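# Turn two stacked rubbing knobs to their colored marks

## Task

Two knobs are stacked, a small one sitting on a large one, with friction between them. Rotate the small knob until its red line points at the red mark, and rotate the large knob until its blue line points at the blue mark. Both must be aligned at the same time and stay aligned once the robot lets go.

## Robot and tools

ROBOT. Two arms, left_arm and right_arm, each ending in an identical five-finger right hand (so the hands are not mirror images). Bases as calibrated: left_arm at (+0.047, +0.500, +0.058) m, right_arm at (-0.002, -0.576, +0.058) m. A camera stand sits behind the arms.

FRAME. All poses, velocities and offsets use the scene frame: origin at table-top height midway between the nominal bases, +z up, +x out over the table, +y toward left_arm. Rotation offsets turn each arm about its Hand target position.

HAND POINT. A point fixed to the palm, 0.15 m from the wrist flange along the fingers and 0.05 m in front of the palm. Its +z runs along the straight fingers, +y out of the palm, +x across the palm away from the thumb. Straight fingers extend 0.06 to 0.07 m past it along +z and sit 0.06 m behind it along -y. A wrist bracket on the little-finger side can strike things; with fingers level the wrist can hang below the point and reach the table first.

THE ROW. Every commanded row has 28 numbers, each in [-1, 1], covering both arms even if one is idle: left dx, dy, dz, rx, ry, rz, then left thumb_turn, thumb_bend, index, middle, ring, little, force_limit, speed; then the same 14 for the right arm. dx..rz are an offset, not a pose: they are measured from that arm's Hand target as it stood when the action or move began, along scene axes. 1.0 equals 0.6 m of travel or 180 degrees; rx, ry, rz form one rotation vector. Rows inside one action all count from the same start, not from each other. Sending six zeros re-requests the current Hand target. Orientation is clipped each step to within 32 degrees of the measured one.

HAND NUMBERS. thumb_turn -1 beside the palm, +1 opposite the fingers; thumb_bend and the four fingers -1 straight, +1 curled. force_limit maps -1..+1 to about 0..10 N at the fingertip (0..15 N for both thumb motors), where a closing motor stops. speed rises linearly from near zero at -1 to full at +0.48 and stays full above; full travel takes 0.49 s. There is no 'no change' value: to keep a hand as is, resend the eight numbers last executed for it; if none yet this scene, send its hand_measured six plus hand_force_limit and hand_speed. For a gentle grip close at speed -0.94 or lower. To squeeze harder, raise force_limit and send a target more closed than hand_measured.

TOOLS.
execute_actions(actions, cameras): actions is a list of up to 15 rows per action, each row one 1/30 s step; a short list repeats its last row to fill 15 steps. An empty list returns camera images and full state.
move(target, speed, blend, stop_force, zero, blocking, cameras): straight-line path for each hand point to its offset target. target is one 28-number row or up to 15 rows, all offsets from the same starting Hand targets. speed in m/s, 0.002 to 3.2, default 0.25 (turning up to twice that in rad/s), one value or one per target. blend in metres rounds corners in a list; 0 stops at each. stop_force in N, 4 to 120, ends an arm's path when it feels that much resistance; unreliable for light loose objects or while the hand rotates; omit it when backing off a contact. zero (only with stop_force) resets the force baseline first. blocking=false returns early and cannot combine with stop_force. Paths never avoid obstacles; the whole move is capped at 10 s.
wait(seconds 0 to 10), stop(), zoom_image(camera, region [x0,y0,x1,y1] pixels, at most 504 by 504), show_instructions(), zero_wrist_force(arm), finished_scene(scene: the current scene number).
Cameras: cam_high, cam_low, cam_left_wrist, cam_right_wrist, each 672x504; "all" for every one.

RESULTS. Each result reports per arm the Hand target (base for the next offset), end_effector_position in metres and quat_wxyz, velocities, joint positions and torques, wrist force/torque in the hand's own axes, and hand_measured, hand_stopped_by (moving, target, force, stalled, fault) and hand_load_n, all six in row order. A lost grip shows as hand_load_n dropping near 0. move adds a 'move:' line: done, off_target, moving, held or fault, plus limits such as paced or held. done does not prove nothing was touched. If a hand point rests short of its target, send the missing distance as a further offset.

CAUTIONS. A net external force near 150 N or a joint torque at its limit (wrist joints 50.2 N m, elbow 139) halts that arm for 10 s. The arms are stiff: targets even slightly past a firm contact can fault; approach slowly, with stop_force. Never let the arms or hands collide or grip each other. Avoid paths close to an arm's own base. Slams, drops and hard pushes cost. Long stretched holds overheat motors (MOTOR HOT at 70 °C, brakes at 85 °C). Commands lag 0.09 to 0.22 s and fast moves overshoot. Because the knobs rub together, turning one may drag the other; hold one still while turning the other, then release cleanly and confirm with images.

Each tool is called after "Request:" by a JSON object that holds its "api" and its "payload", one argument or row to a line.

Reference images:

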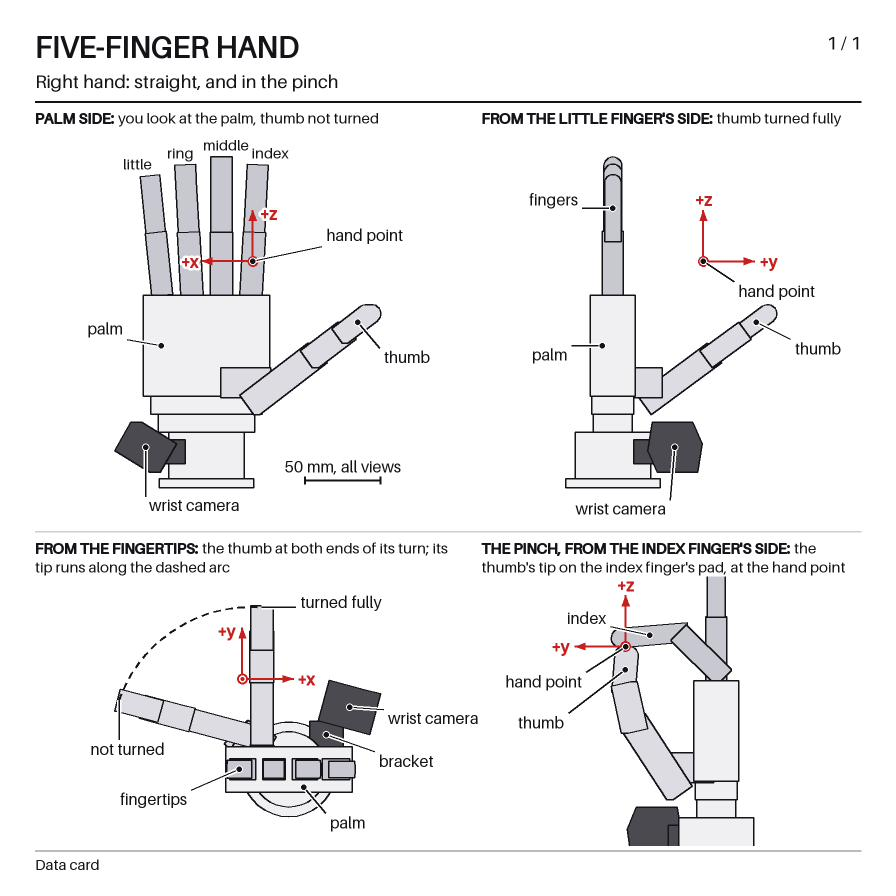

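## Session

Request:
{"api": "execute_actions", "payload": {
  "actions": []
}}

Scene clock: 0.00 s.
left_arm: end_effector_position=(-0.1661, +0.9533, +0.7521) hand_measured=(-1.000, -1.000, -1.000, -1.000, -1.000, -1.000) hand_load_n=(+0.0, +0.0, +0.0, +0.0, +0.0, +0.0) hand_stopped_by=(target, target, target, target, target, target) hand_force_limit=0.00 hand_speed=-0.80 end_effector_quat_wxyz=(+0.016, +0.732, -0.677, -0.078) | right_arm: end_effector_position=(-0.0086, -1.1139, +0.6602) hand_measured=(-1.000, -1.000, -1.000, -1.000, -1.000, -1.000) hand_load_n=(+0.0, +0.0, +0.0, +0.0, +0.0, +0.0) hand_stopped_by=(target, target, target, target, target, target) hand_force_limit=0.00 hand_speed=-0.80 end_effector_quat_wxyz=(-0.063, +0.745, +0.662, +0.057)
Joint positions: left_arm=[1.402 -1.642 1.352 1.799 1.424 -1.791] | right_arm=[-1.999 -1.453 1.34 1.84 1.642 -1.885]
Joint velocities: within noise
Joint torques (N m): no reading
Wrist force (N): no reading
Wrist torque (N m): no reading
Wrist force, peak (N): no reading
Hand target: left_arm -0.1661, +0.9533, +0.7521; +0.016, +0.732, -0.677, -0.078 | right_arm -0.0086, -1.1139, +0.6602; -0.063, +0.745, +0.662, +0.057

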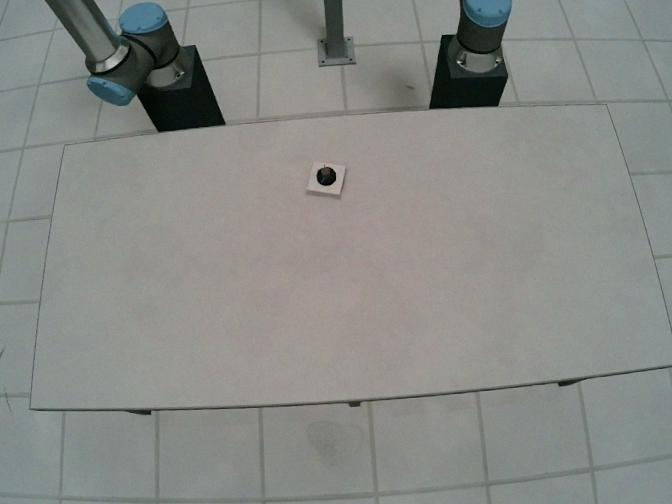

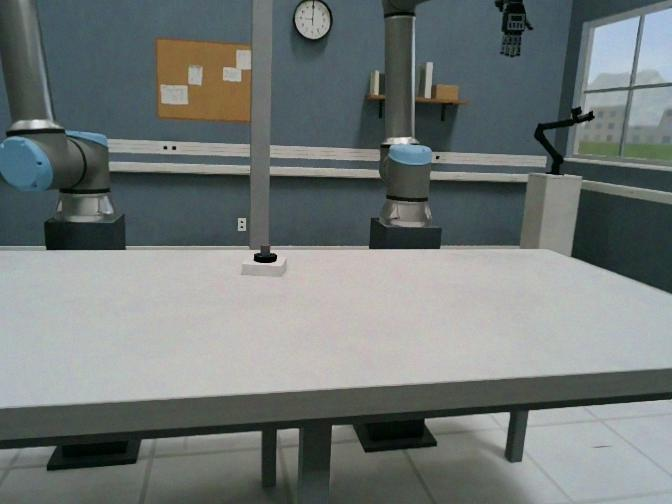

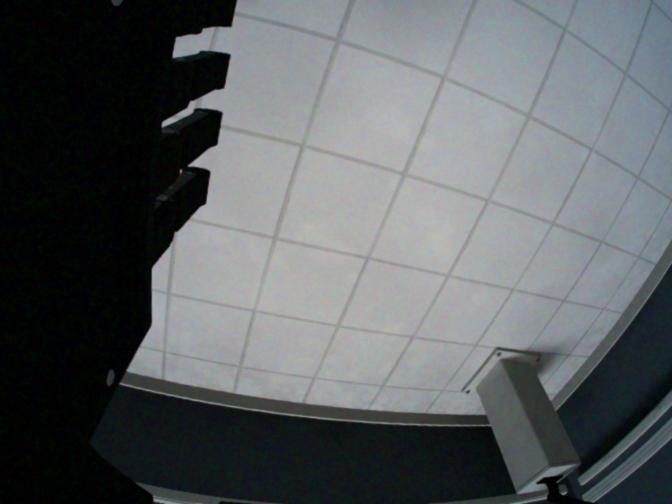

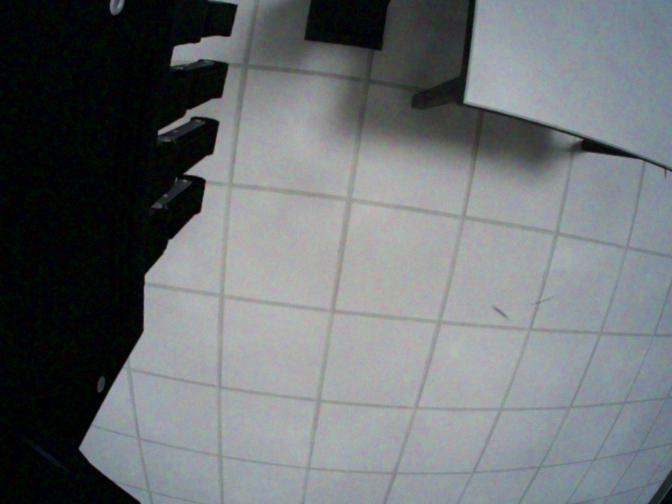

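Request:
{"api": "zoom_image", "payload": {
  "camera": "cam_high",
  "region": [296, 150, 356, 205]
}}

Request:
{"api": "zoom_image", "payload": {
  "camera": "cam_low",
  "region": [230, 230, 300, 282]
}}

Scaled by 8.400 from the camera's 672x504 image, which has a finer 960x720 frame.

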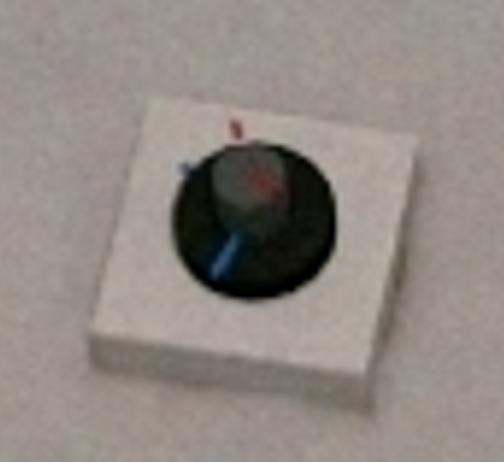

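Scaled by 7.200 from the camera's 672x504 image, which has a finer 960x720 frame.

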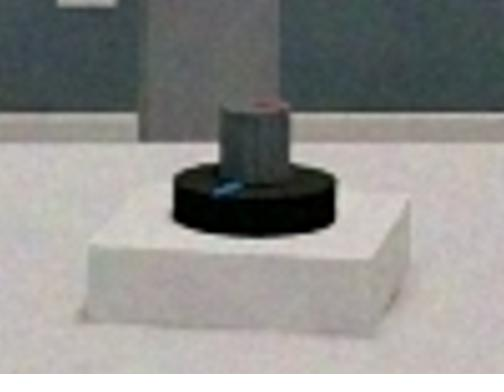

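Request:
{"api": "move", "payload": {
  "target": [0.82, 0.0, -0.25, -0.0278, -0.0422, -0.0249, -1,-1,-1,-1,-1,-1,0,-0.8, 0,0,0,0,0,0,-1,-1,-1,-1,-1,-1,0,-0.8],
  "speed": 0.6
}}

Request:
{"api": "move", "payload": {
  "target": [
    [0.4, -0.6, -0.1, 0,0,0, -1,-1,-1,-1,-1,-1,0,-0.8, 0,0,0,0,0,0,-1,-1,-1,-1,-1,-1,0,-0.8]
  ],
  "speed": 0.6
}}

Request:
{"api": "move", "payload": {
  "target": [
    [-0.2, -0.9, -0.2, 0,0,0, -1,-1,-1,-1,-1,-1,0,-0.8, 0,0,0,0,0,0,-1,-1,-1,-1,-1,-1,0,-0.8]
  ],
  "speed": 0.6,
  "cameras": ["all"]
}}

Scene clock: 318.17 s.
left_arm: end_effector_position=(+0.3257, +0.9532, +0.6022) hand_measured=(-1.000, -1.000, -1.000, -1.000, -1.000, -1.000) hand_load_n=(+0.0, +0.0, +0.0, +0.0, +0.0, +0.0) hand_stopped_by=(target, target, target, target, target, target) hand_force_limit=0.00 hand_speed=-0.80 end_effector_quat_wxyz=(+0.000, +0.707, -0.707, +0.000) | right_arm: end_effector_position=(-0.0086, -1.1139, +0.6602) hand_measured=(-1.000, -1.000, -1.000, -1.000, -1.000, -1.000) hand_load_n=(+0.0, +0.0, +0.0, +0.0, +0.0, +0.0) hand_stopped_by=(target, target, target, target, target, target) hand_force_limit=0.00 hand_speed=-0.80 end_effector_quat_wxyz=(-0.063, +0.745, +0.662, +0.057)
Joint positions: left_arm=[0.546 -1.471 1.433 1.609 1.571 -2.573] | right_arm=[-1.999 -1.453 1.34 1.84 1.642 -1.885]
Joint torques (N m): left_arm=[-14 -37.57 -45.36 1.98 -3.27 -0.58] | right_arm=[-0.05 -49.85 -38.09 4.39 -0.13 -0.31]
Wrist force (N): left_arm=[0.2 -0.2 0.2] | right_arm=[-0.3 0.0 -0.1]
Wrist torque (N m): left_arm=[-0.06 -0.07 0.09] | right_arm=[0.01 0.05 -0.01]
Wrist force, peak (N): left_arm=[0.8 -2.7 1.1] | right_arm=[-0.3 0.2 0.4]
Hand target: left_arm +0.3259, +0.9533, +0.6021; +0.000, +0.707, -0.707, +0.000 | right_arm -0.0086, -1.1139, +0.6602; -0.063, +0.745, +0.662, +0.057
Off the commanded pose: left_arm 0.000 m, 0 deg | right_arm 0.000 m, 0 deg.
move: done

Scene clock: 319.80 s.
left_arm: end_effector_position=(+0.5657, +0.5935, +0.5421) hand_measured=(-1.000, -1.000, -1.000, -1.000, -1.000, -1.000) hand_load_n=(+0.0, +0.0, +0.0, +0.0, +0.0, +0.0) hand_stopped_by=(target, target, target, target, target, target) hand_force_limit=0.00 hand_speed=-0.80 end_effector_quat_wxyz=(+0.000, +0.707, -0.707, +0.000) | right_arm: end_effector_position=(-0.0086, -1.1139, +0.6602) hand_measured=(-1.000, -1.000, -1.000, -1.000, -1.000, -1.000) hand_load_n=(+0.0, +0.0, +0.0, +0.0, -0.5, +0.0) hand_stopped_by=(target, target, target, target, target, target) hand_force_limit=0.00 hand_speed=-0.80 end_effector_quat_wxyz=(-0.063, +0.745, +0.662, +0.057)
Joint positions: left_arm=[-0.217 -1.399 1.457 1.514 1.571 -3.336] | right_arm=[-1.999 -1.453 1.34 1.84 1.642 -1.885]
Joint torques (N m): left_arm=[-17.86 -36.61 -42.48 5.88 -3.79 -1.38] | right_arm=[1 -50.59 -38.32 4.37 -0.13 -0.35]
Wrist force (N): left_arm=[0.1 0.0 0.5] | right_arm=[-0.2 0.4 -0.1]
Wrist torque (N m): left_arm=[-0.09 -0.05 0.08] | right_arm=[0.07 0.03 0.00]
Wrist force, peak (N): left_arm=[2.9 -1.3 0.7] | right_arm=[-0.5 0.3 0.0]
Hand target: left_arm +0.5659, +0.5933, +0.5421; +0.000, +0.707, -0.707, +0.000 | right_arm -0.0086, -1.1139, +0.6602; -0.063, +0.745, +0.662, +0.057
Off the commanded pose: left_arm 0.000 m, 0 deg | right_arm 0.000 m, 0 deg.
move: done

Scene clock: 321.67 s.
left_arm: end_effector_position=(+0.4459, +0.0535, +0.4222) hand_measured=(-1.000, -1.000, -1.000, -1.000, -1.000, -1.000) hand_load_n=(+0.5, +0.0, +0.0, +0.0, +0.0, +0.0) hand_stopped_by=(target, target, target, target, target, target) hand_force_limit=0.00 hand_speed=-0.80 end_effector_quat_wxyz=(+0.000, +0.707, -0.707, +0.000) | right_arm: end_effector_position=(-0.0086, -1.1139, +0.6602) hand_measured=(-1.000, -1.000, -1.000, -1.000, -1.000, -1.000) hand_load_n=(+0.0, +0.0, +0.0, +0.0, +0.0, +0.0) hand_stopped_by=(target, target, target, target, target, target) hand_force_limit=0.00 hand_speed=-0.80 end_effector_quat_wxyz=(-0.063, +0.745, +0.662, +0.057)
Joint positions: left_arm=[-1.093 -1.236 1.461 1.346 1.571 -4.212] | right_arm=[-1.999 -1.453 1.34 1.84 1.642 -1.885]
Joint torques (N m): left_arm=[-14.57 -55.11 -41.74 5.47 -3.85 -1.64] | right_arm=[0.59 -50.48 -37.93 4.43 -0.06 -0.29]
Wrist force (N): left_arm=[0.0 -0.5 -0.2] | right_arm=[-0.2 0.2 -0.2]
Wrist torque (N m): left_arm=[-0.17 -0.05 0.07] | right_arm=[0.05 0.05 0.00]
Wrist force, peak (N): left_arm=[2.4 0.5 1.1] | right_arm=[-0.2 0.5 0.0]
Hand target: left_arm +0.4459, +0.0533, +0.4221; +0.000, +0.707, -0.707, +0.000 | right_arm -0.0086, -1.1139, +0.6602; -0.063, +0.745, +0.662, +0.057
Off the commanded pose: left_arm 0.000 m, 0 deg | right_arm 0.000 m, 0 deg.
move: done

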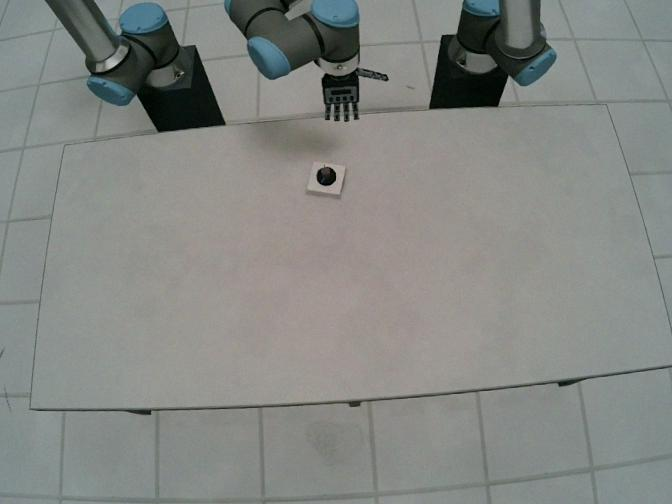

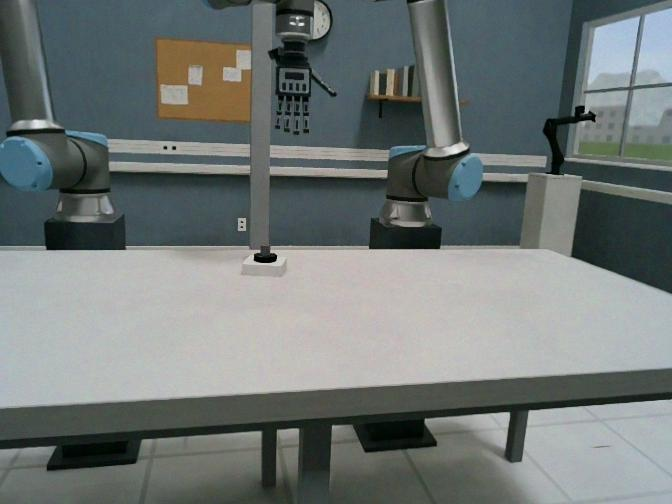

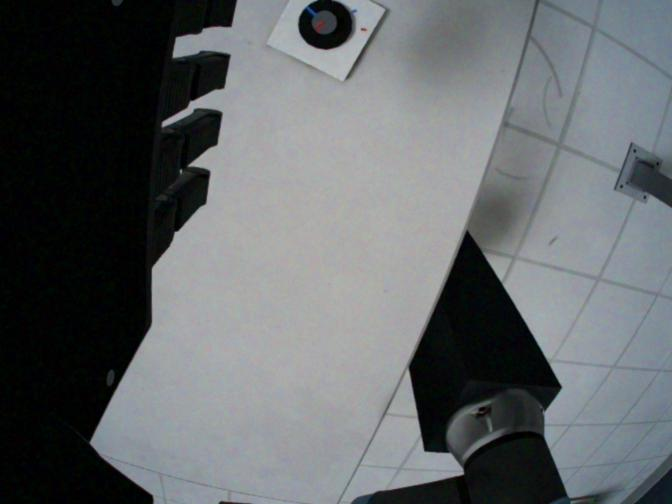

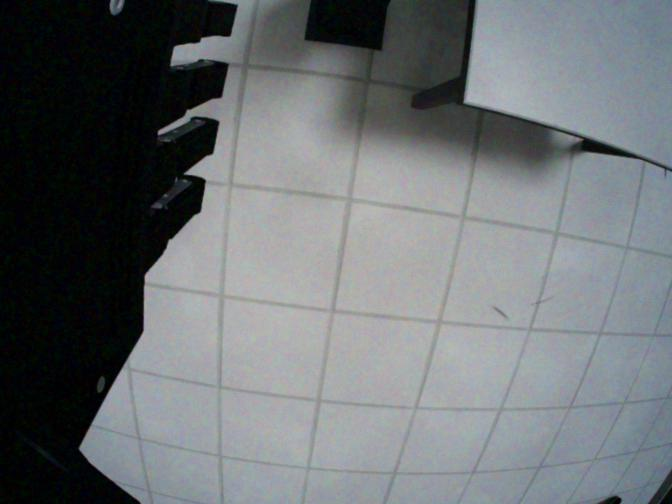

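Request:
{"api": "move", "payload": {
  "target": [0.01, -0.122, -0.387, -0.16667, 0, 0, -1,-1,-1,-1,-1,-1,0,-0.8, 0,0,0,0,0,0,-1,-1,-1,-1,-1,-1,0,-0.8],
  "speed": 0.4,
  "cameras": ["cam_left_wrist", "cam_high"]
}}

Scene clock: 353.63 s.
left_arm: end_effector_position=(+0.4519, -0.0199, +0.1900) hand_measured=(-1.000, -1.000, -1.000, -1.000, -1.000, -1.000) hand_load_n=(+0.0, +0.0, +0.0, +0.0, +0.5, +0.0) hand_stopped_by=(target, target, target, target, target, target) hand_force_limit=0.00 hand_speed=-0.80 end_effector_quat_wxyz=(+0.183, +0.683, -0.683, +0.183) | right_arm: end_effector_position=(-0.0086, -1.1139, +0.6602) hand_measured=(-1.000, -1.000, -1.000, -1.000, -1.000, -1.000) hand_load_n=(+0.0, +0.0, +0.0, +0.0, +0.0, +0.0) hand_stopped_by=(target, target, target, target, target, target) hand_force_limit=0.00 hand_speed=-0.80 end_effector_quat_wxyz=(-0.063, +0.745, +0.662, +0.057)
Joint positions: left_arm=[-1.032 -1.188 1.776 0.528 1.84 -4.213] | right_arm=[-1.999 -1.453 1.34 1.84 1.642 -1.885]
Joint torques (N m): left_arm=[14.91 -54.12 -20.66 1.02 4.34 -1.53] | right_arm=[1.08 -51.57 -38.15 4.54 -0.08 -0.06]
Wrist force (N): left_arm=[0.4 -0.7 0.5] | right_arm=[-0.2 0.2 0.0]
Wrist torque (N m): left_arm=[-0.28 -0.08 0.18] | right_arm=[0.04 0.04 -0.01]
Wrist force, peak (N): left_arm=[0.0 -1.0 1.7] | right_arm=[0.3 0.4 -0.1]
Hand target: left_arm +0.4519, -0.0199, +0.1899; +0.183, +0.683, -0.683, +0.183 | right_arm -0.0086, -1.1139, +0.6602; -0.063, +0.745, +0.662, +0.057
Off the commanded pose: left_arm 0.000 m, 0 deg | right_arm 0.000 m, 0 deg.
move: done
Images, in order (width x height): cam_high 672x504, cam_left_wrist 672x504.

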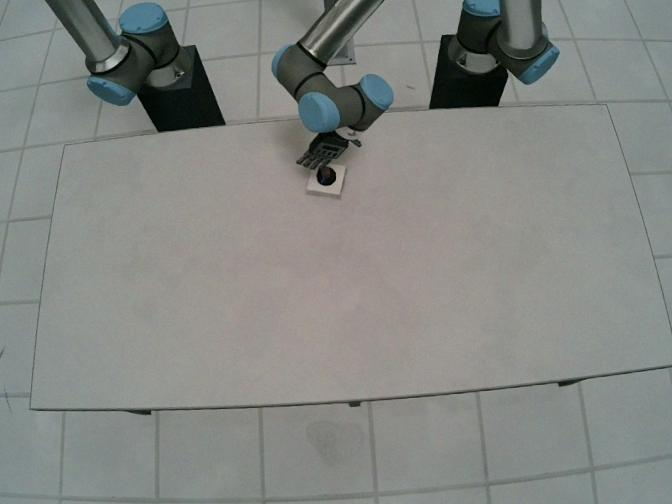

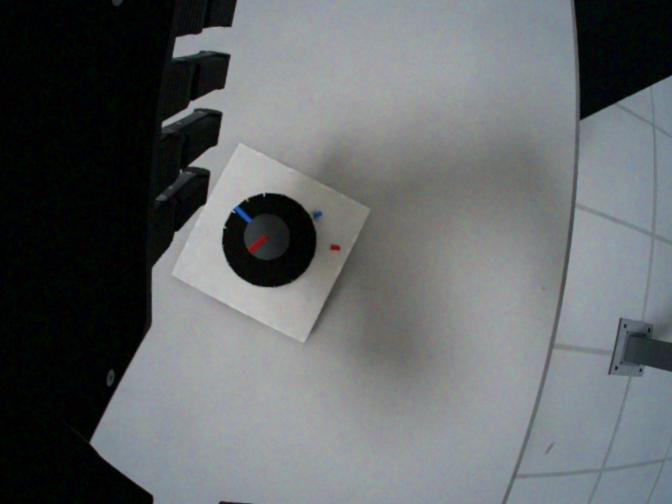

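Request:
{"api": "zoom_image", "payload": {
  "camera": "cam_left_wrist",
  "region": [160, 130, 380, 350]
}}

Scaled by 2.291 from the camera's 672x504 image, which has a finer 960x720 frame.

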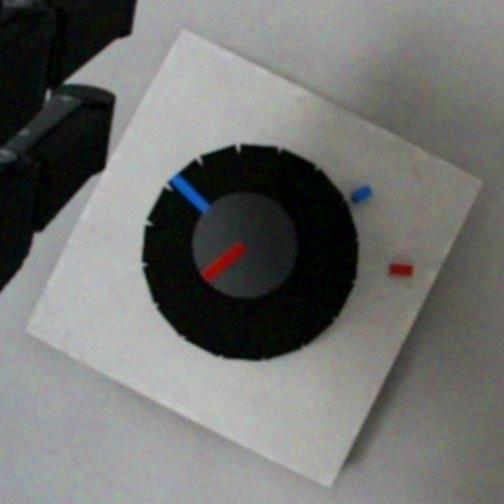

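Request:
{"api": "move", "payload": {
  "target": [0.0633, -0.008, -0.083, 0.1510, -0.3254, 0.0872, 1,-0.8,-0.3,-0.3,-1,-1,0,0.3, 0,0,0,0,0,0,-1,-1,-1,-1,-1,-1,0,-0.8],
  "speed": 0.4,
  "cameras": ["all"]
}}

Scene clock: 511.83 s.
left_arm: end_effector_position=(+0.4899, -0.0247, +0.1401) hand_measured=(+1.000, -0.800, -0.300, -0.300, -1.000, -1.000) hand_load_n=(+0.0, +0.0, +0.0, +0.0, -0.5, +0.0) hand_stopped_by=(target, target, target, target, target, target) hand_force_limit=0.00 hand_speed=0.30 end_effector_quat_wxyz=(-0.354, +0.612, -0.613, +0.353) | right_arm: end_effector_position=(-0.0086, -1.1139, +0.6602) hand_measured=(-1.000, -1.000, -1.000, -1.000, -1.000, -1.000) hand_load_n=(+0.0, +0.0, +0.0, +0.0, +0.0, +0.0) hand_stopped_by=(target, target, target, target, target, target) hand_force_limit=0.00 hand_speed=-0.80 end_effector_quat_wxyz=(-0.063, +0.745, +0.662, +0.057)
Joint positions: left_arm=[-1.474 -1.045 1.865 0.549 0.536 -4.479] | right_arm=[-1.999 -1.453 1.34 1.84 1.642 -1.885]
Joint torques (N m): left_arm=[-15.17 -59.54 -31.74 5.51 -5.97 -1.78] | right_arm=[0.02 -50.69 -38.86 4.34 -0.28 -0.43]
Wrist force (N): left_arm=[0.9 -0.6 0.9] | right_arm=[0.0 0.2 0.2]
Wrist torque (N m): left_arm=[-0.37 -0.20 0.16] | right_arm=[0.02 0.00 0.00]
Wrist force, peak (N): left_arm=[1.2 -0.3 1.3] | right_arm=[0.1 0.5 0.1]
Hand target: left_arm +0.4899, -0.0247, +0.1401; -0.354, +0.612, -0.613, +0.353 | right_arm -0.0086, -1.1139, +0.6602; -0.063, +0.745, +0.662, +0.057
Off the commanded pose: left_arm 0.000 m, 0 deg | right_arm 0.000 m, 0 deg.
move: done

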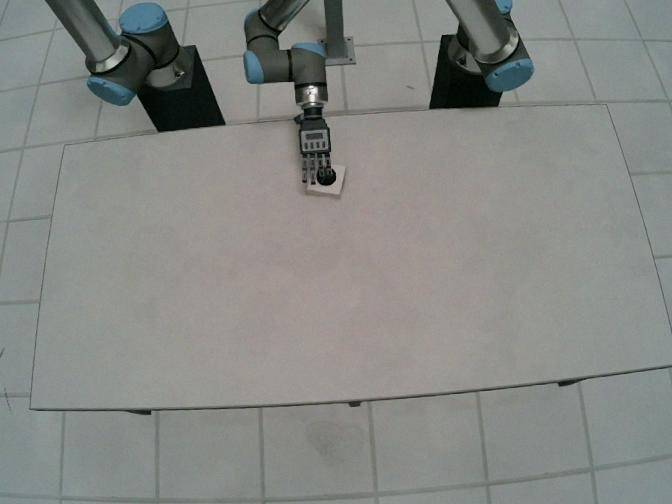

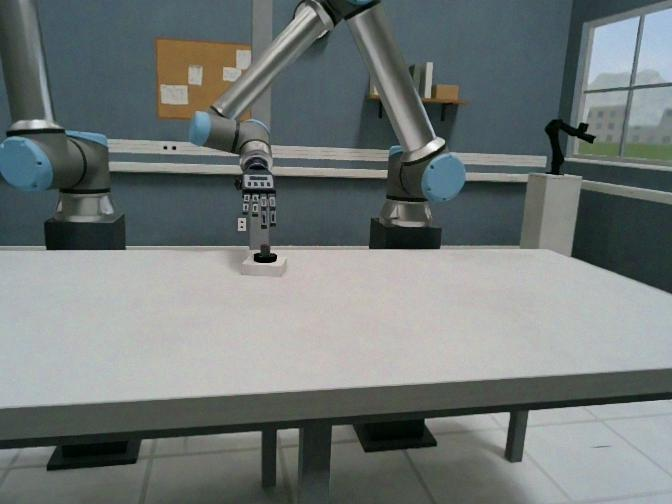

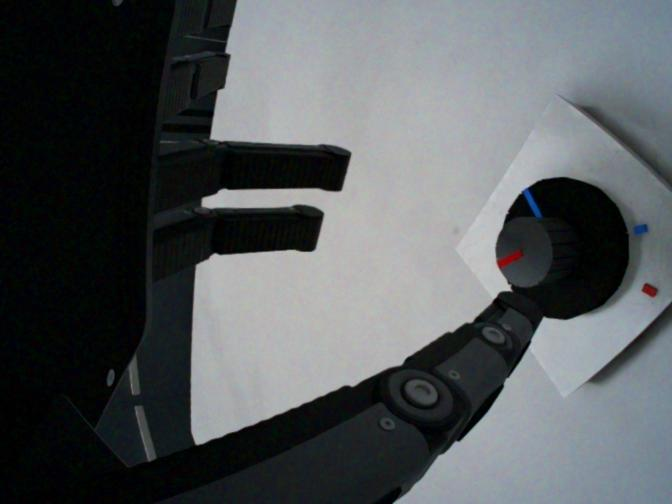

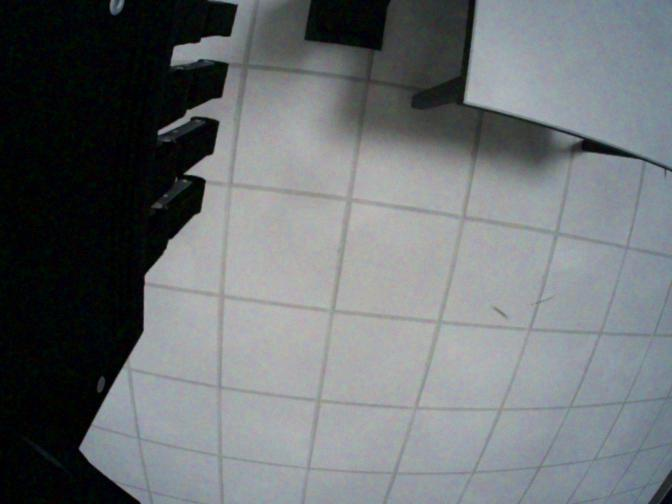

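Request:
{"api": "zoom_image", "payload": {
  "camera": "cam_low",
  "region": [225, 165, 305, 285]
}}

Request:
{"api": "zoom_image", "payload": {
  "camera": "cam_high",
  "region": [286, 90, 366, 200]
}}

Scaled by 4.200 from the camera's 672x504 image, which has a finer 960x720 frame.

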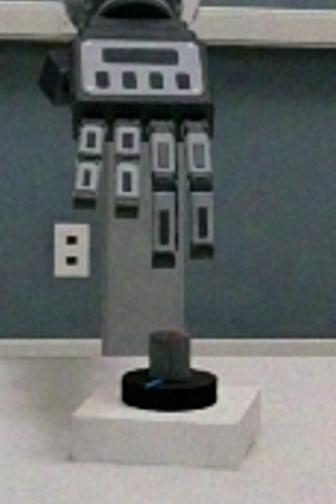

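Scaled by 4.582 from the camera's 672x504 image, which has a finer 960x720 frame.

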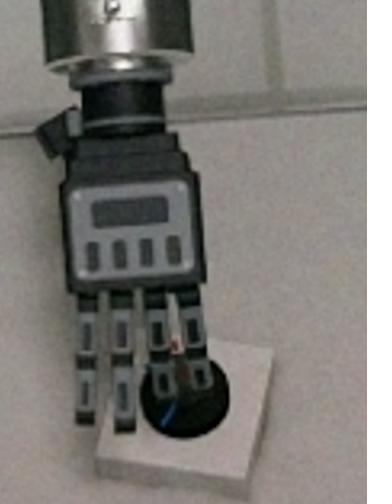

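Request:
{"api": "move", "payload": {
  "target": [0, 0, -0.075, 0,0,0, 1,-0.8,-0.3,-0.3,-1,-1,0,0.3, 0,0,0,0,0,0,-1,-1,-1,-1,-1,-1,0,-0.8],
  "speed": 0.2,
  "cameras": ["cam_left_wrist", "cam_low", "cam_high"]
}}

Request:
{"api": "zoom_image", "payload": {
  "camera": "cam_low",
  "region": [225, 185, 305, 285]
}}

Request:
{"api": "zoom_image", "payload": {
  "camera": "cam_left_wrist",
  "region": [270, 100, 620, 400]
}}

Request:
{"api": "zoom_image", "payload": {
  "camera": "cam_high",
  "region": [286, 90, 366, 200]
}}

Scene clock: 593.97 s.
left_arm: end_effector_position=(+0.4898, -0.0248, +0.0954) hand_measured=(+1.000, -0.800, -0.300, -0.300, -1.000, -1.000) hand_load_n=(+0.0, +0.0, +0.0, +0.0, +0.0, +0.0) hand_stopped_by=(target, target, target, target, target, target) hand_force_limit=0.00 hand_speed=0.30 end_effector_quat_wxyz=(-0.354, +0.612, -0.613, +0.353) | right_arm: end_effector_position=(-0.0086, -1.1139, +0.6602) hand_measured=(-1.000, -1.000, -1.000, -1.000, -1.000, -1.000) hand_load_n=(+0.0, +0.0, +0.0, +0.0, +0.0, +0.0) hand_stopped_by=(target, target, target, target, target, target) hand_force_limit=0.00 hand_speed=-0.80 end_effector_quat_wxyz=(-0.063, +0.745, +0.662, +0.057)
Joint positions: left_arm=[-1.474 -0.987 1.877 0.48 0.536 -4.479] | right_arm=[-1.999 -1.453 1.34 1.84 1.642 -1.885]
Joint torques (N m): left_arm=[12.18 -58.23 -11.52 2.34 -5.19 1.76] | right_arm=[0.47 -50.12 -38.4 4.59 -0.24 -0.38]
Wrist force (N): left_arm=[0.9 -0.8 0.8] | right_arm=[-0.4 0.2 0.2]
Wrist torque (N m): left_arm=[-0.37 -0.20 0.10] | right_arm=[0.03 0.06 -0.02]
Wrist force, peak (N): left_arm=[1.0 -0.6 1.4] | right_arm=[-0.2 0.6 0.1]
Hand target: left_arm +0.4899, -0.0247, +0.0951; -0.354, +0.612, -0.613, +0.353 | right_arm -0.0086, -1.1139, +0.6602; -0.063, +0.745, +0.662, +0.057
Off the commanded pose: left_arm 0.000 m, 0 deg | right_arm 0.000 m, 0 deg.
move: done
Images, in order (width x height): cam_high 672x504, cam_low 672x504, cam_left_wrist 672x504.

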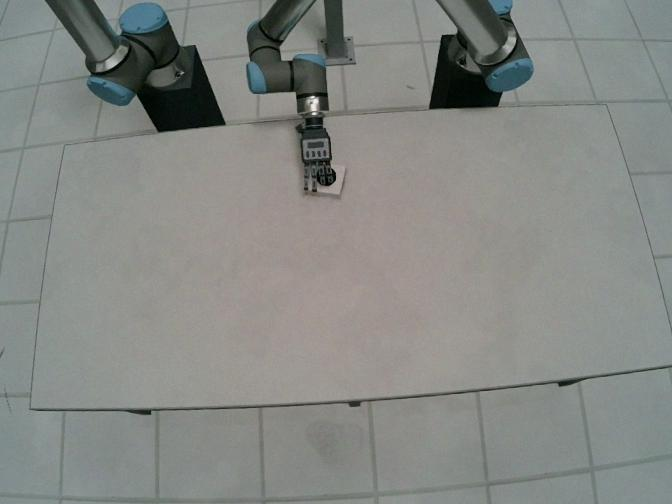

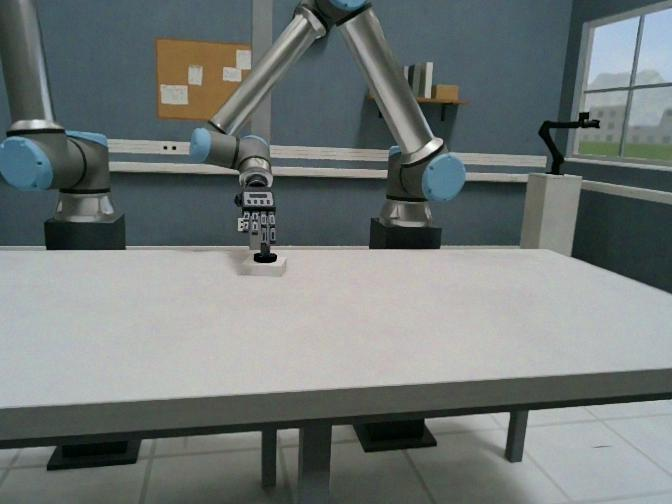

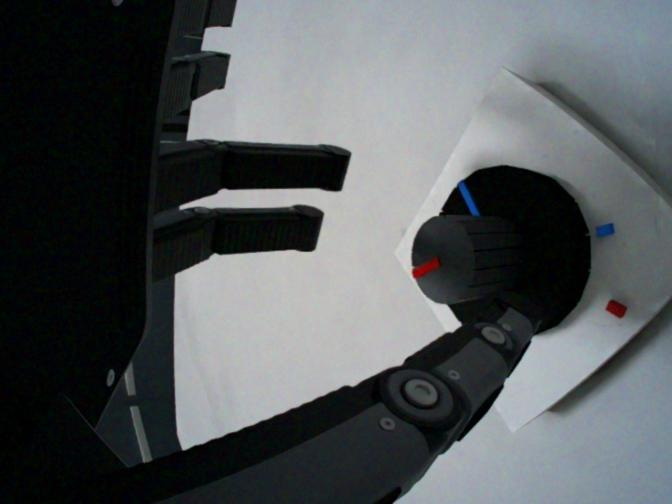

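Scaled by 5.040 from the camera's 672x504 image, which has a finer 960x720 frame.

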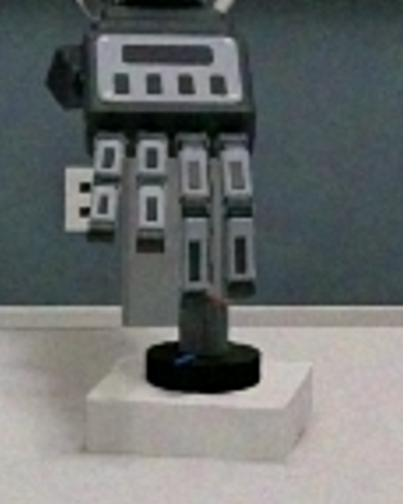

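Scaled by 1.440 from the camera's 672x504 image, which has a finer 960x720 frame.

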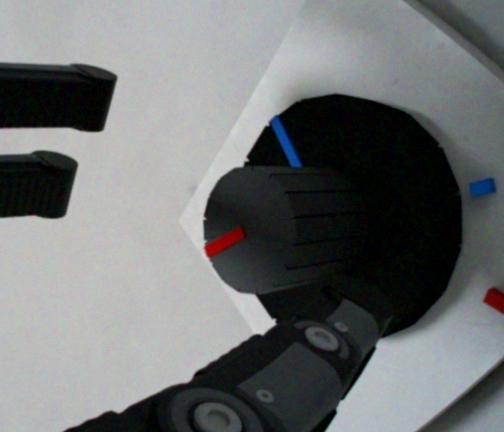

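Scaled by 4.582 from the camera's 672x504 image, which has a finer 960x720 frame.

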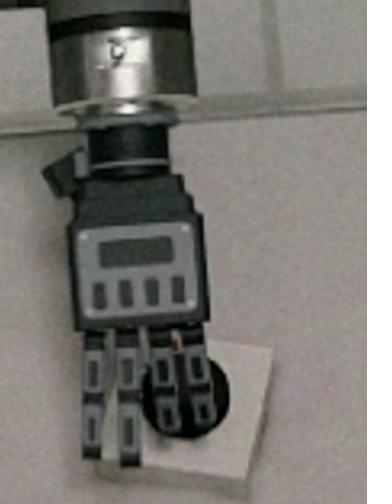

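Request:
{"api": "move", "payload": {
  "target": [0, 0, -0.044, 0,0,0, 1,-0.8,-0.3,-0.3,-1,-1,0,0.3, 0,0,0,0,0,0,-1,-1,-1,-1,-1,-1,0,-0.8],
  "speed": 0.04,
  "stop_force": 6,
  "cameras": ["cam_left_wrist", "cam_low", "cam_high"]
}}

Request:
{"api": "zoom_image", "payload": {
  "camera": "cam_low",
  "region": [225, 205, 305, 285]
}}

Request:
{"api": "zoom_image", "payload": {
  "camera": "cam_high",
  "region": [296, 130, 356, 205]
}}

Scene clock: 700.30 s.
left_arm: end_effector_position=(+0.4899, -0.0247, +0.0687) hand_measured=(+1.000, -0.800, -0.300, -0.300, -1.000, -1.000) hand_load_n=(+0.0, +0.0, +0.0, +0.0, -0.5, +0.0) hand_stopped_by=(target, target, target, target, target, target) hand_force_limit=0.00 hand_speed=0.30 end_effector_quat_wxyz=(-0.354, +0.612, -0.613, +0.353) | right_arm: end_effector_position=(-0.0086, -1.1139, +0.6602) hand_measured=(-1.000, -1.000, -1.000, -1.000, -1.000, -1.000) hand_load_n=(+0.0, +0.0, +0.0, +0.0, +0.0, +0.0) hand_stopped_by=(target, target, target, target, target, target) hand_force_limit=0.00 hand_speed=-0.80 end_effector_quat_wxyz=(-0.063, +0.745, +0.662, +0.057)
Joint positions: left_arm=[-1.474 -0.951 1.881 0.439 0.536 -4.479] | right_arm=[-1.999 -1.453 1.34 1.84 1.642 -1.885]
Joint torques (N m): left_arm=[2.37 -59.52 -10.25 1.67 -3.99 1.85] | right_arm=[-0.06 -51.29 -38.67 4.34 -0.09 -0.23]
Wrist force (N): left_arm=[0.8 -0.4 0.9] | right_arm=[-0.2 0.4 -0.1]
Wrist torque (N m): left_arm=[-0.31 -0.18 0.09] | right_arm=[0.07 0.03 0.00]
Wrist force, peak (N): left_arm=[1.5 -0.9 1.0] | right_arm=[0.3 0.5 -0.1]
Hand target: left_arm +0.4899, -0.0247, +0.0687; -0.354, +0.612, -0.613, +0.353 | right_arm -0.0086, -1.1139, +0.6602; -0.063, +0.745, +0.662, +0.057
Off the commanded pose: left_arm 0.000 m, 0 deg | right_arm 0.000 m, 0 deg.
move: done
Images, in order (width x height): cam_high 672x504, cam_low 672x504, cam_left_wrist 672x504.

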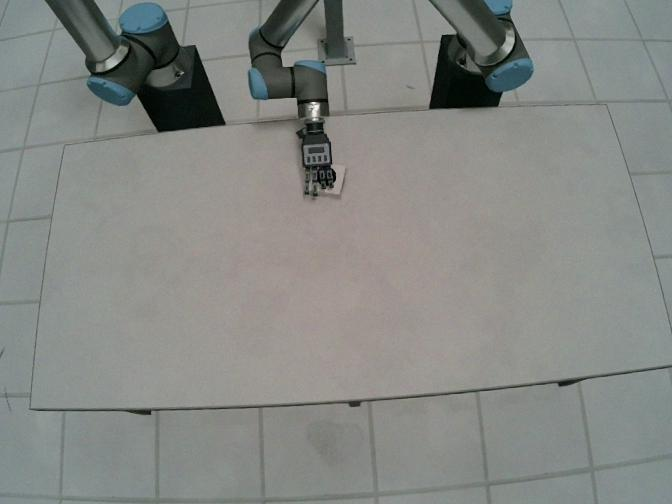

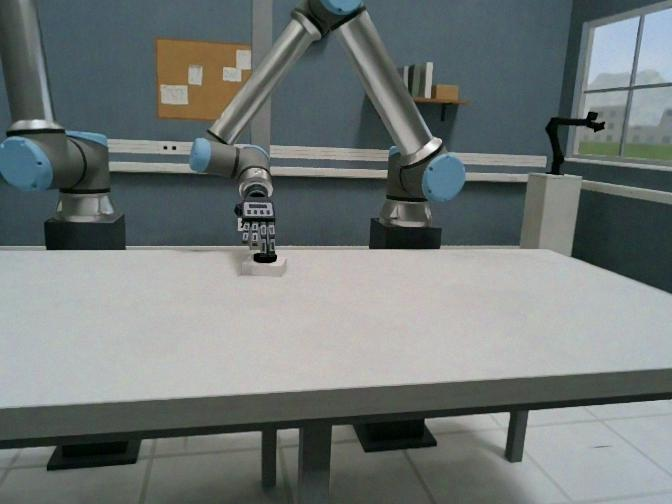

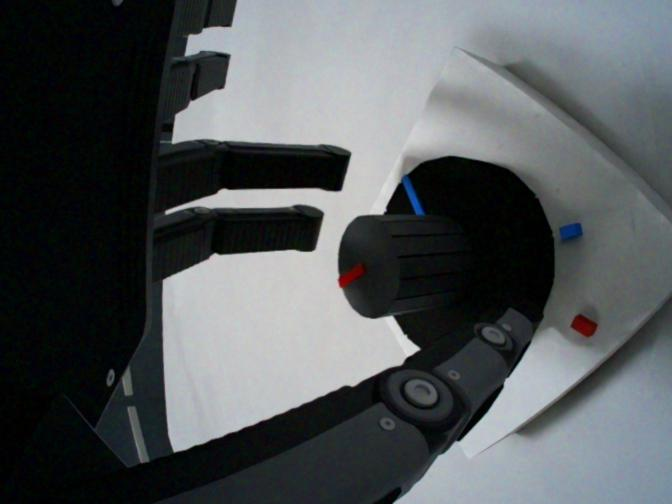

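Scaled by 6.300 from the camera's 672x504 image, which has a finer 960x720 frame.

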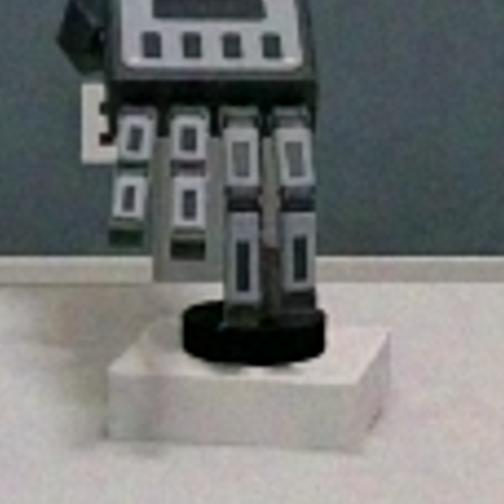

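Scaled by 6.720 from the camera's 672x504 image, which has a finer 960x720 frame.

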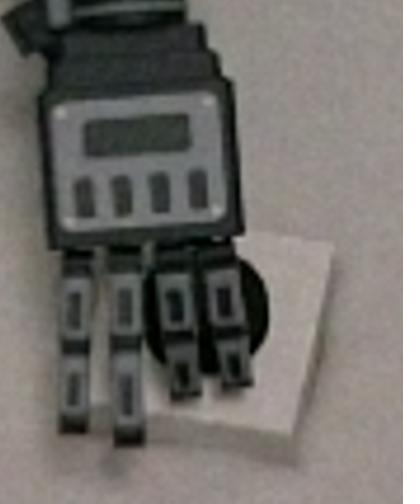

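Request:
{"api": "move", "payload": {
  "target": [0, 0.0033, 0, 0,0,0, 1,-0.8,0.35,0.35,-1,-1,-0.75,-0.9, 0,0,0,0,0,0,-1,-1,-1,-1,-1,-1,0,-0.8],
  "speed": 0.04,
  "cameras": ["cam_left_wrist"]
}}

Scene clock: 716.40 s.
left_arm: end_effector_position=(+0.4899, -0.0227, +0.0687) hand_measured=(+1.000, -0.800, +0.156, +0.080, -1.000, -1.000) hand_load_n=(+0.0, +0.0, +3.0, +1.5, +0.0, +0.0) hand_stopped_by=(target, target, force, force, target, target) hand_force_limit=-0.75 hand_speed=-0.90 end_effector_quat_wxyz=(-0.354, +0.612, -0.613, +0.353) | right_arm: end_effector_position=(-0.0086, -1.1139, +0.6602) hand_measured=(-1.000, -1.000, -1.000, -1.000, -1.000, -1.000) hand_load_n=(+0.0, +0.0, +0.0, +0.0, +0.0, +0.0) hand_stopped_by=(target, target, target, target, target, target) hand_force_limit=0.00 hand_speed=-0.80 end_effector_quat_wxyz=(-0.063, +0.745, +0.662, +0.057)
Joint positions: left_arm=[-1.474 -0.953 1.885 0.437 0.536 -4.478] | right_arm=[-1.999 -1.453 1.34 1.84 1.642 -1.885]
Joint torques (N m): left_arm=[10.5 -77.09 -10.55 2.81 1.71 1.91] | right_arm=[-0.13 -50.59 -38.65 4.5 -0.03 -0.39]
Wrist force (N): left_arm=[1.6 -1.3 3.9] | right_arm=[0.0 -0.2 -0.1]
Wrist torque (N m): left_arm=[-0.32 -0.28 0.04] | right_arm=[-0.03 0.00 0.00]
Wrist force, peak (N): left_arm=[1.3 -1.2 4.1] | right_arm=[0.4 0.4 -0.1]
Hand target: left_arm +0.4899, -0.0227, +0.0687; -0.354, +0.612, -0.613, +0.353 | right_arm -0.0086, -1.1139, +0.6602; -0.063, +0.745, +0.662, +0.057
Off the commanded pose: left_arm 0.000 m, 0 deg | right_arm 0.000 m, 0 deg.
move: done
Images, in order (width x height): cam_left_wrist 672x504.

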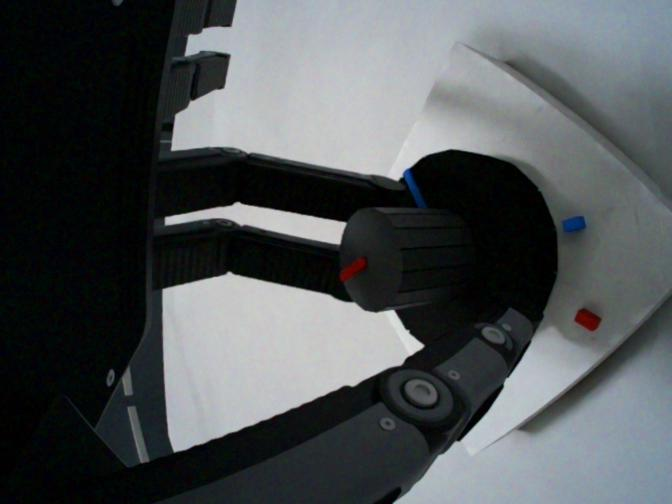

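Request:
{"api": "move", "payload": {
  "target": [0, 0, 0, 0,0,0, 1,0.2,0.35,0.35,-1,-1,-0.4,-0.85, 0,0,0,0,0,0,-1,-1,-1,-1,-1,-1,0,-0.8],
  "cameras": ["cam_left_wrist"]
}}

Scene clock: 738.97 s.
left_arm: end_effector_position=(+0.4899, -0.0227, +0.0687) hand_measured=(+1.000, -0.518, +0.156, +0.080, -1.000, -1.000) hand_load_n=(+0.5, +5.5, +3.0, +1.5, +0.0, +0.0) hand_stopped_by=(target, force, force, force, target, target) hand_force_limit=-0.40 hand_speed=-0.85 end_effector_quat_wxyz=(-0.354, +0.612, -0.613, +0.353) | right_arm: end_effector_position=(-0.0086, -1.1139, +0.6602) hand_measured=(-1.000, -1.000, -1.000, -1.000, -1.000, -1.000) hand_load_n=(+0.0, +0.0, +0.0, +0.0, +0.0, +0.0) hand_stopped_by=(target, target, target, target, target, target) hand_force_limit=0.00 hand_speed=-0.80 end_effector_quat_wxyz=(-0.063, +0.745, +0.662, +0.057)
Joint positions: left_arm=[-1.474 -0.953 1.885 0.437 0.536 -4.478] | right_arm=[-1.999 -1.453 1.34 1.84 1.642 -1.885]
Joint torques (N m): left_arm=[-7.04 -79.21 -10.9 4.84 1.32 1.9] | right_arm=[0.94 -50.34 -38.9 4.51 0.03 -0.37]
Wrist force (N): left_arm=[2.0 1.7 1.7] | right_arm=[-0.2 -0.1 0.0]
Wrist torque (N m): left_arm=[-0.28 -0.27 0.09] | right_arm=[-0.01 0.03 -0.01]
Wrist force, peak (N): left_arm=[1.9 -1.6 4.0] | right_arm=[0.5 0.3 0.0]
Hand target: left_arm +0.4899, -0.0227, +0.0687; -0.354, +0.612, -0.613, +0.353 | right_arm -0.0086, -1.1139, +0.6602; -0.063, +0.745, +0.662, +0.057
Off the commanded pose: left_arm 0.000 m, 0 deg | right_arm 0.000 m, 0 deg.
move: done
Images, in order (width x height): cam_left_wrist 672x504.

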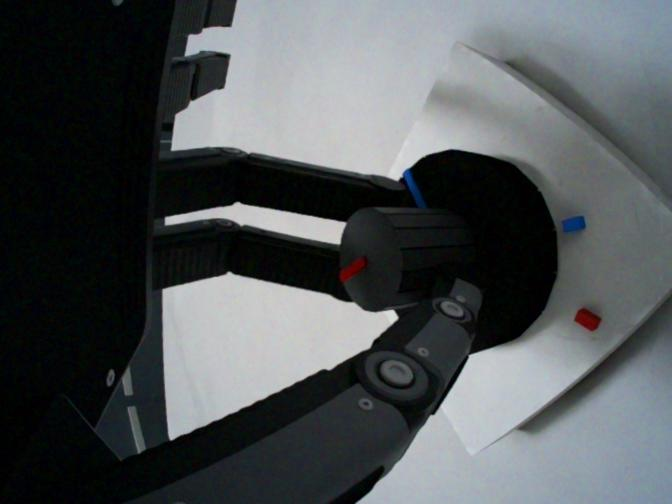

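Request:
{"api": "move", "payload": {
  "target": [
    [0.00375,-0.00488,0,0,0,-0.08333, 1,0.2,0.35,0.35,-1,-1,-0.4,-0.85, 0,0,0,0,0,0,-1,-1,-1,-1,-1,-1,0,-0.8],
    [0.0061,-0.01057,0,0,0,-0.16667, 1,0.2,0.35,0.35,-1,-1,-0.4,-0.85, 0,0,0,0,0,0,-1,-1,-1,-1,-1,-1,0,-0.8]
  ],
  "blend": 0.003,
  "speed": 0.2,
  "cameras": ["cam_left_wrist"]
}}

Scene clock: 770.07 s.
left_arm: end_effector_position=(+0.4936, -0.0291, +0.0687) hand_measured=(+1.000, -0.516, +0.154, +0.080, -1.000, -1.000) hand_load_n=(+0.0, +0.0, +16.0, +8.0, +0.0, +0.0) hand_stopped_by=(target, force, force, force, target, target) hand_force_limit=-0.40 hand_speed=-0.85 end_effector_quat_wxyz=(+0.250, -0.433, +0.750, -0.433) | right_arm: end_effector_position=(-0.0086, -1.1139, +0.6602) hand_measured=(-1.000, -1.000, -1.000, -1.000, -1.000, -1.000) hand_load_n=(+0.0, +0.0, +0.0, +0.0, -0.5, +0.0) hand_stopped_by=(target, target, target, target, target, target) hand_force_limit=0.00 hand_speed=-0.80 end_effector_quat_wxyz=(-0.063, +0.745, +0.662, +0.057)
Joint positions: left_arm=[-1.419 -1.178 2.116 -0.204 0.844 -3.68] | right_arm=[-1.999 -1.453 1.34 1.84 1.642 -1.885]
Joint torques (N m): left_arm=[4.13 -58.88 -3.02 1.84 6.65 1.16] | right_arm=[-0.06 -51.22 -39.01 4.43 -0.04 -0.16]
Wrist force (N): left_arm=[-6.0 -16.3 14.9] | right_arm=[0.0 -0.1 0.0]
Wrist torque (N m): left_arm=[0.01 -0.30 -0.11] | right_arm=[-0.01 0.00 0.00]
Wrist force, peak (N): left_arm=[-6.0 -16.6 15.2] | right_arm=[0.0 0.2 -0.5]
Hand target: left_arm +0.4936, -0.0291, +0.0687; +0.250, -0.433, +0.750, -0.433 | right_arm -0.0086, -1.1139, +0.6602; -0.063, +0.745, +0.662, +0.057
Off the commanded pose: left_arm 0.000 m, 0 deg | right_arm 0.000 m, 0 deg.
move: done
Images, in order (width x height): cam_left_wrist 672x504.

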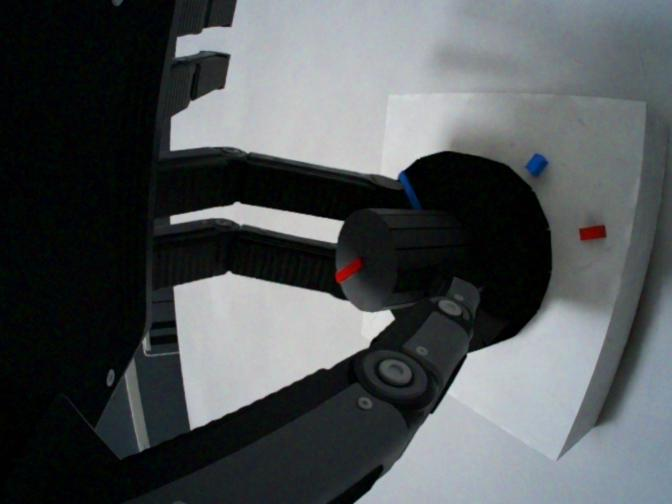

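Request:
{"api": "move", "payload": {
  "target": [
    [0.0035,-0.0008,0,0,0,0, 1,0.2,0.35,0.35,-1,-1,-0.4,-0.85, 0,0,0,0,0,0,-1,-1,-1,-1,-1,-1,0,-0.8],
    [0.00583,-0.008,0,0,0,-0.08333, 1,0.2,0.35,0.35,-1,-1,-0.4,-0.85, 0,0,0,0,0,0,-1,-1,-1,-1,-1,-1,0,-0.8],
    [0.00617,-0.0155,0,0,0,-0.16667, 1,0.2,0.35,0.35,-1,-1,-0.4,-0.85, 0,0,0,0,0,0,-1,-1,-1,-1,-1,-1,0,-0.8]
  ],
  "blend": 0.003,
  "speed": 0.2,
  "cameras": ["cam_left_wrist"]
}}

Scene clock: 924.80 s.
left_arm: end_effector_position=(+0.4973, -0.0384, +0.0687) hand_measured=(+1.000, -0.518, +0.154, +0.080, -1.000, -1.000) hand_load_n=(-0.5, +7.5, +3.0, +0.0, +0.0, +0.0) hand_stopped_by=(target, force, force, force, target, target) hand_force_limit=-0.40 hand_speed=-0.85 end_effector_quat_wxyz=(+0.130, -0.224, +0.837, -0.483) | right_arm: end_effector_position=(-0.0086, -1.1139, +0.6602) hand_measured=(-1.000, -1.000, -1.000, -1.000, -1.000, -1.000) hand_load_n=(+0.0, +0.0, +0.0, +0.0, +0.0, +0.0) hand_stopped_by=(target, target, target, target, target, target) hand_force_limit=0.00 hand_speed=-0.80 end_effector_quat_wxyz=(-0.063, +0.745, +0.662, +0.057)
Joint positions: left_arm=[-1.245 -1.253 2.196 -0.412 1.418 -3.23] | right_arm=[-1.999 -1.453 1.34 1.84 1.642 -1.885]
Joint torques (N m): left_arm=[13.56 -37.8 -33.28 -3 4.4 2.51] | right_arm=[0.12 -51.13 -39.12 4.47 -0.07 -0.17]
Wrist force (N): left_arm=[-4.1 -1.9 -8.7] | right_arm=[-0.3 0.2 -0.1]
Wrist torque (N m): left_arm=[-0.51 0.39 -0.17] | right_arm=[0.04 0.05 -0.01]
Wrist force, peak (N): left_arm=[-6.1 -16.8 15.3] | right_arm=[-0.1 0.5 0.1]
Hand target: left_arm +0.4973, -0.0384, +0.0687; +0.130, -0.224, +0.837, -0.483 | right_arm -0.0086, -1.1139, +0.6602; -0.063, +0.745, +0.662, +0.057
Off the commanded pose: left_arm 0.000 m, 0 deg | right_arm 0.000 m, 0 deg.
move: done; blend cut to 0.0011 m at target 1
Images, in order (width x height): cam_left_wrist 672x504.

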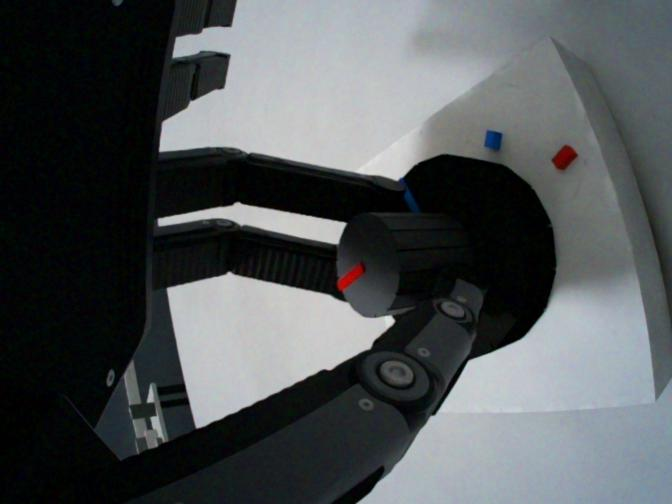

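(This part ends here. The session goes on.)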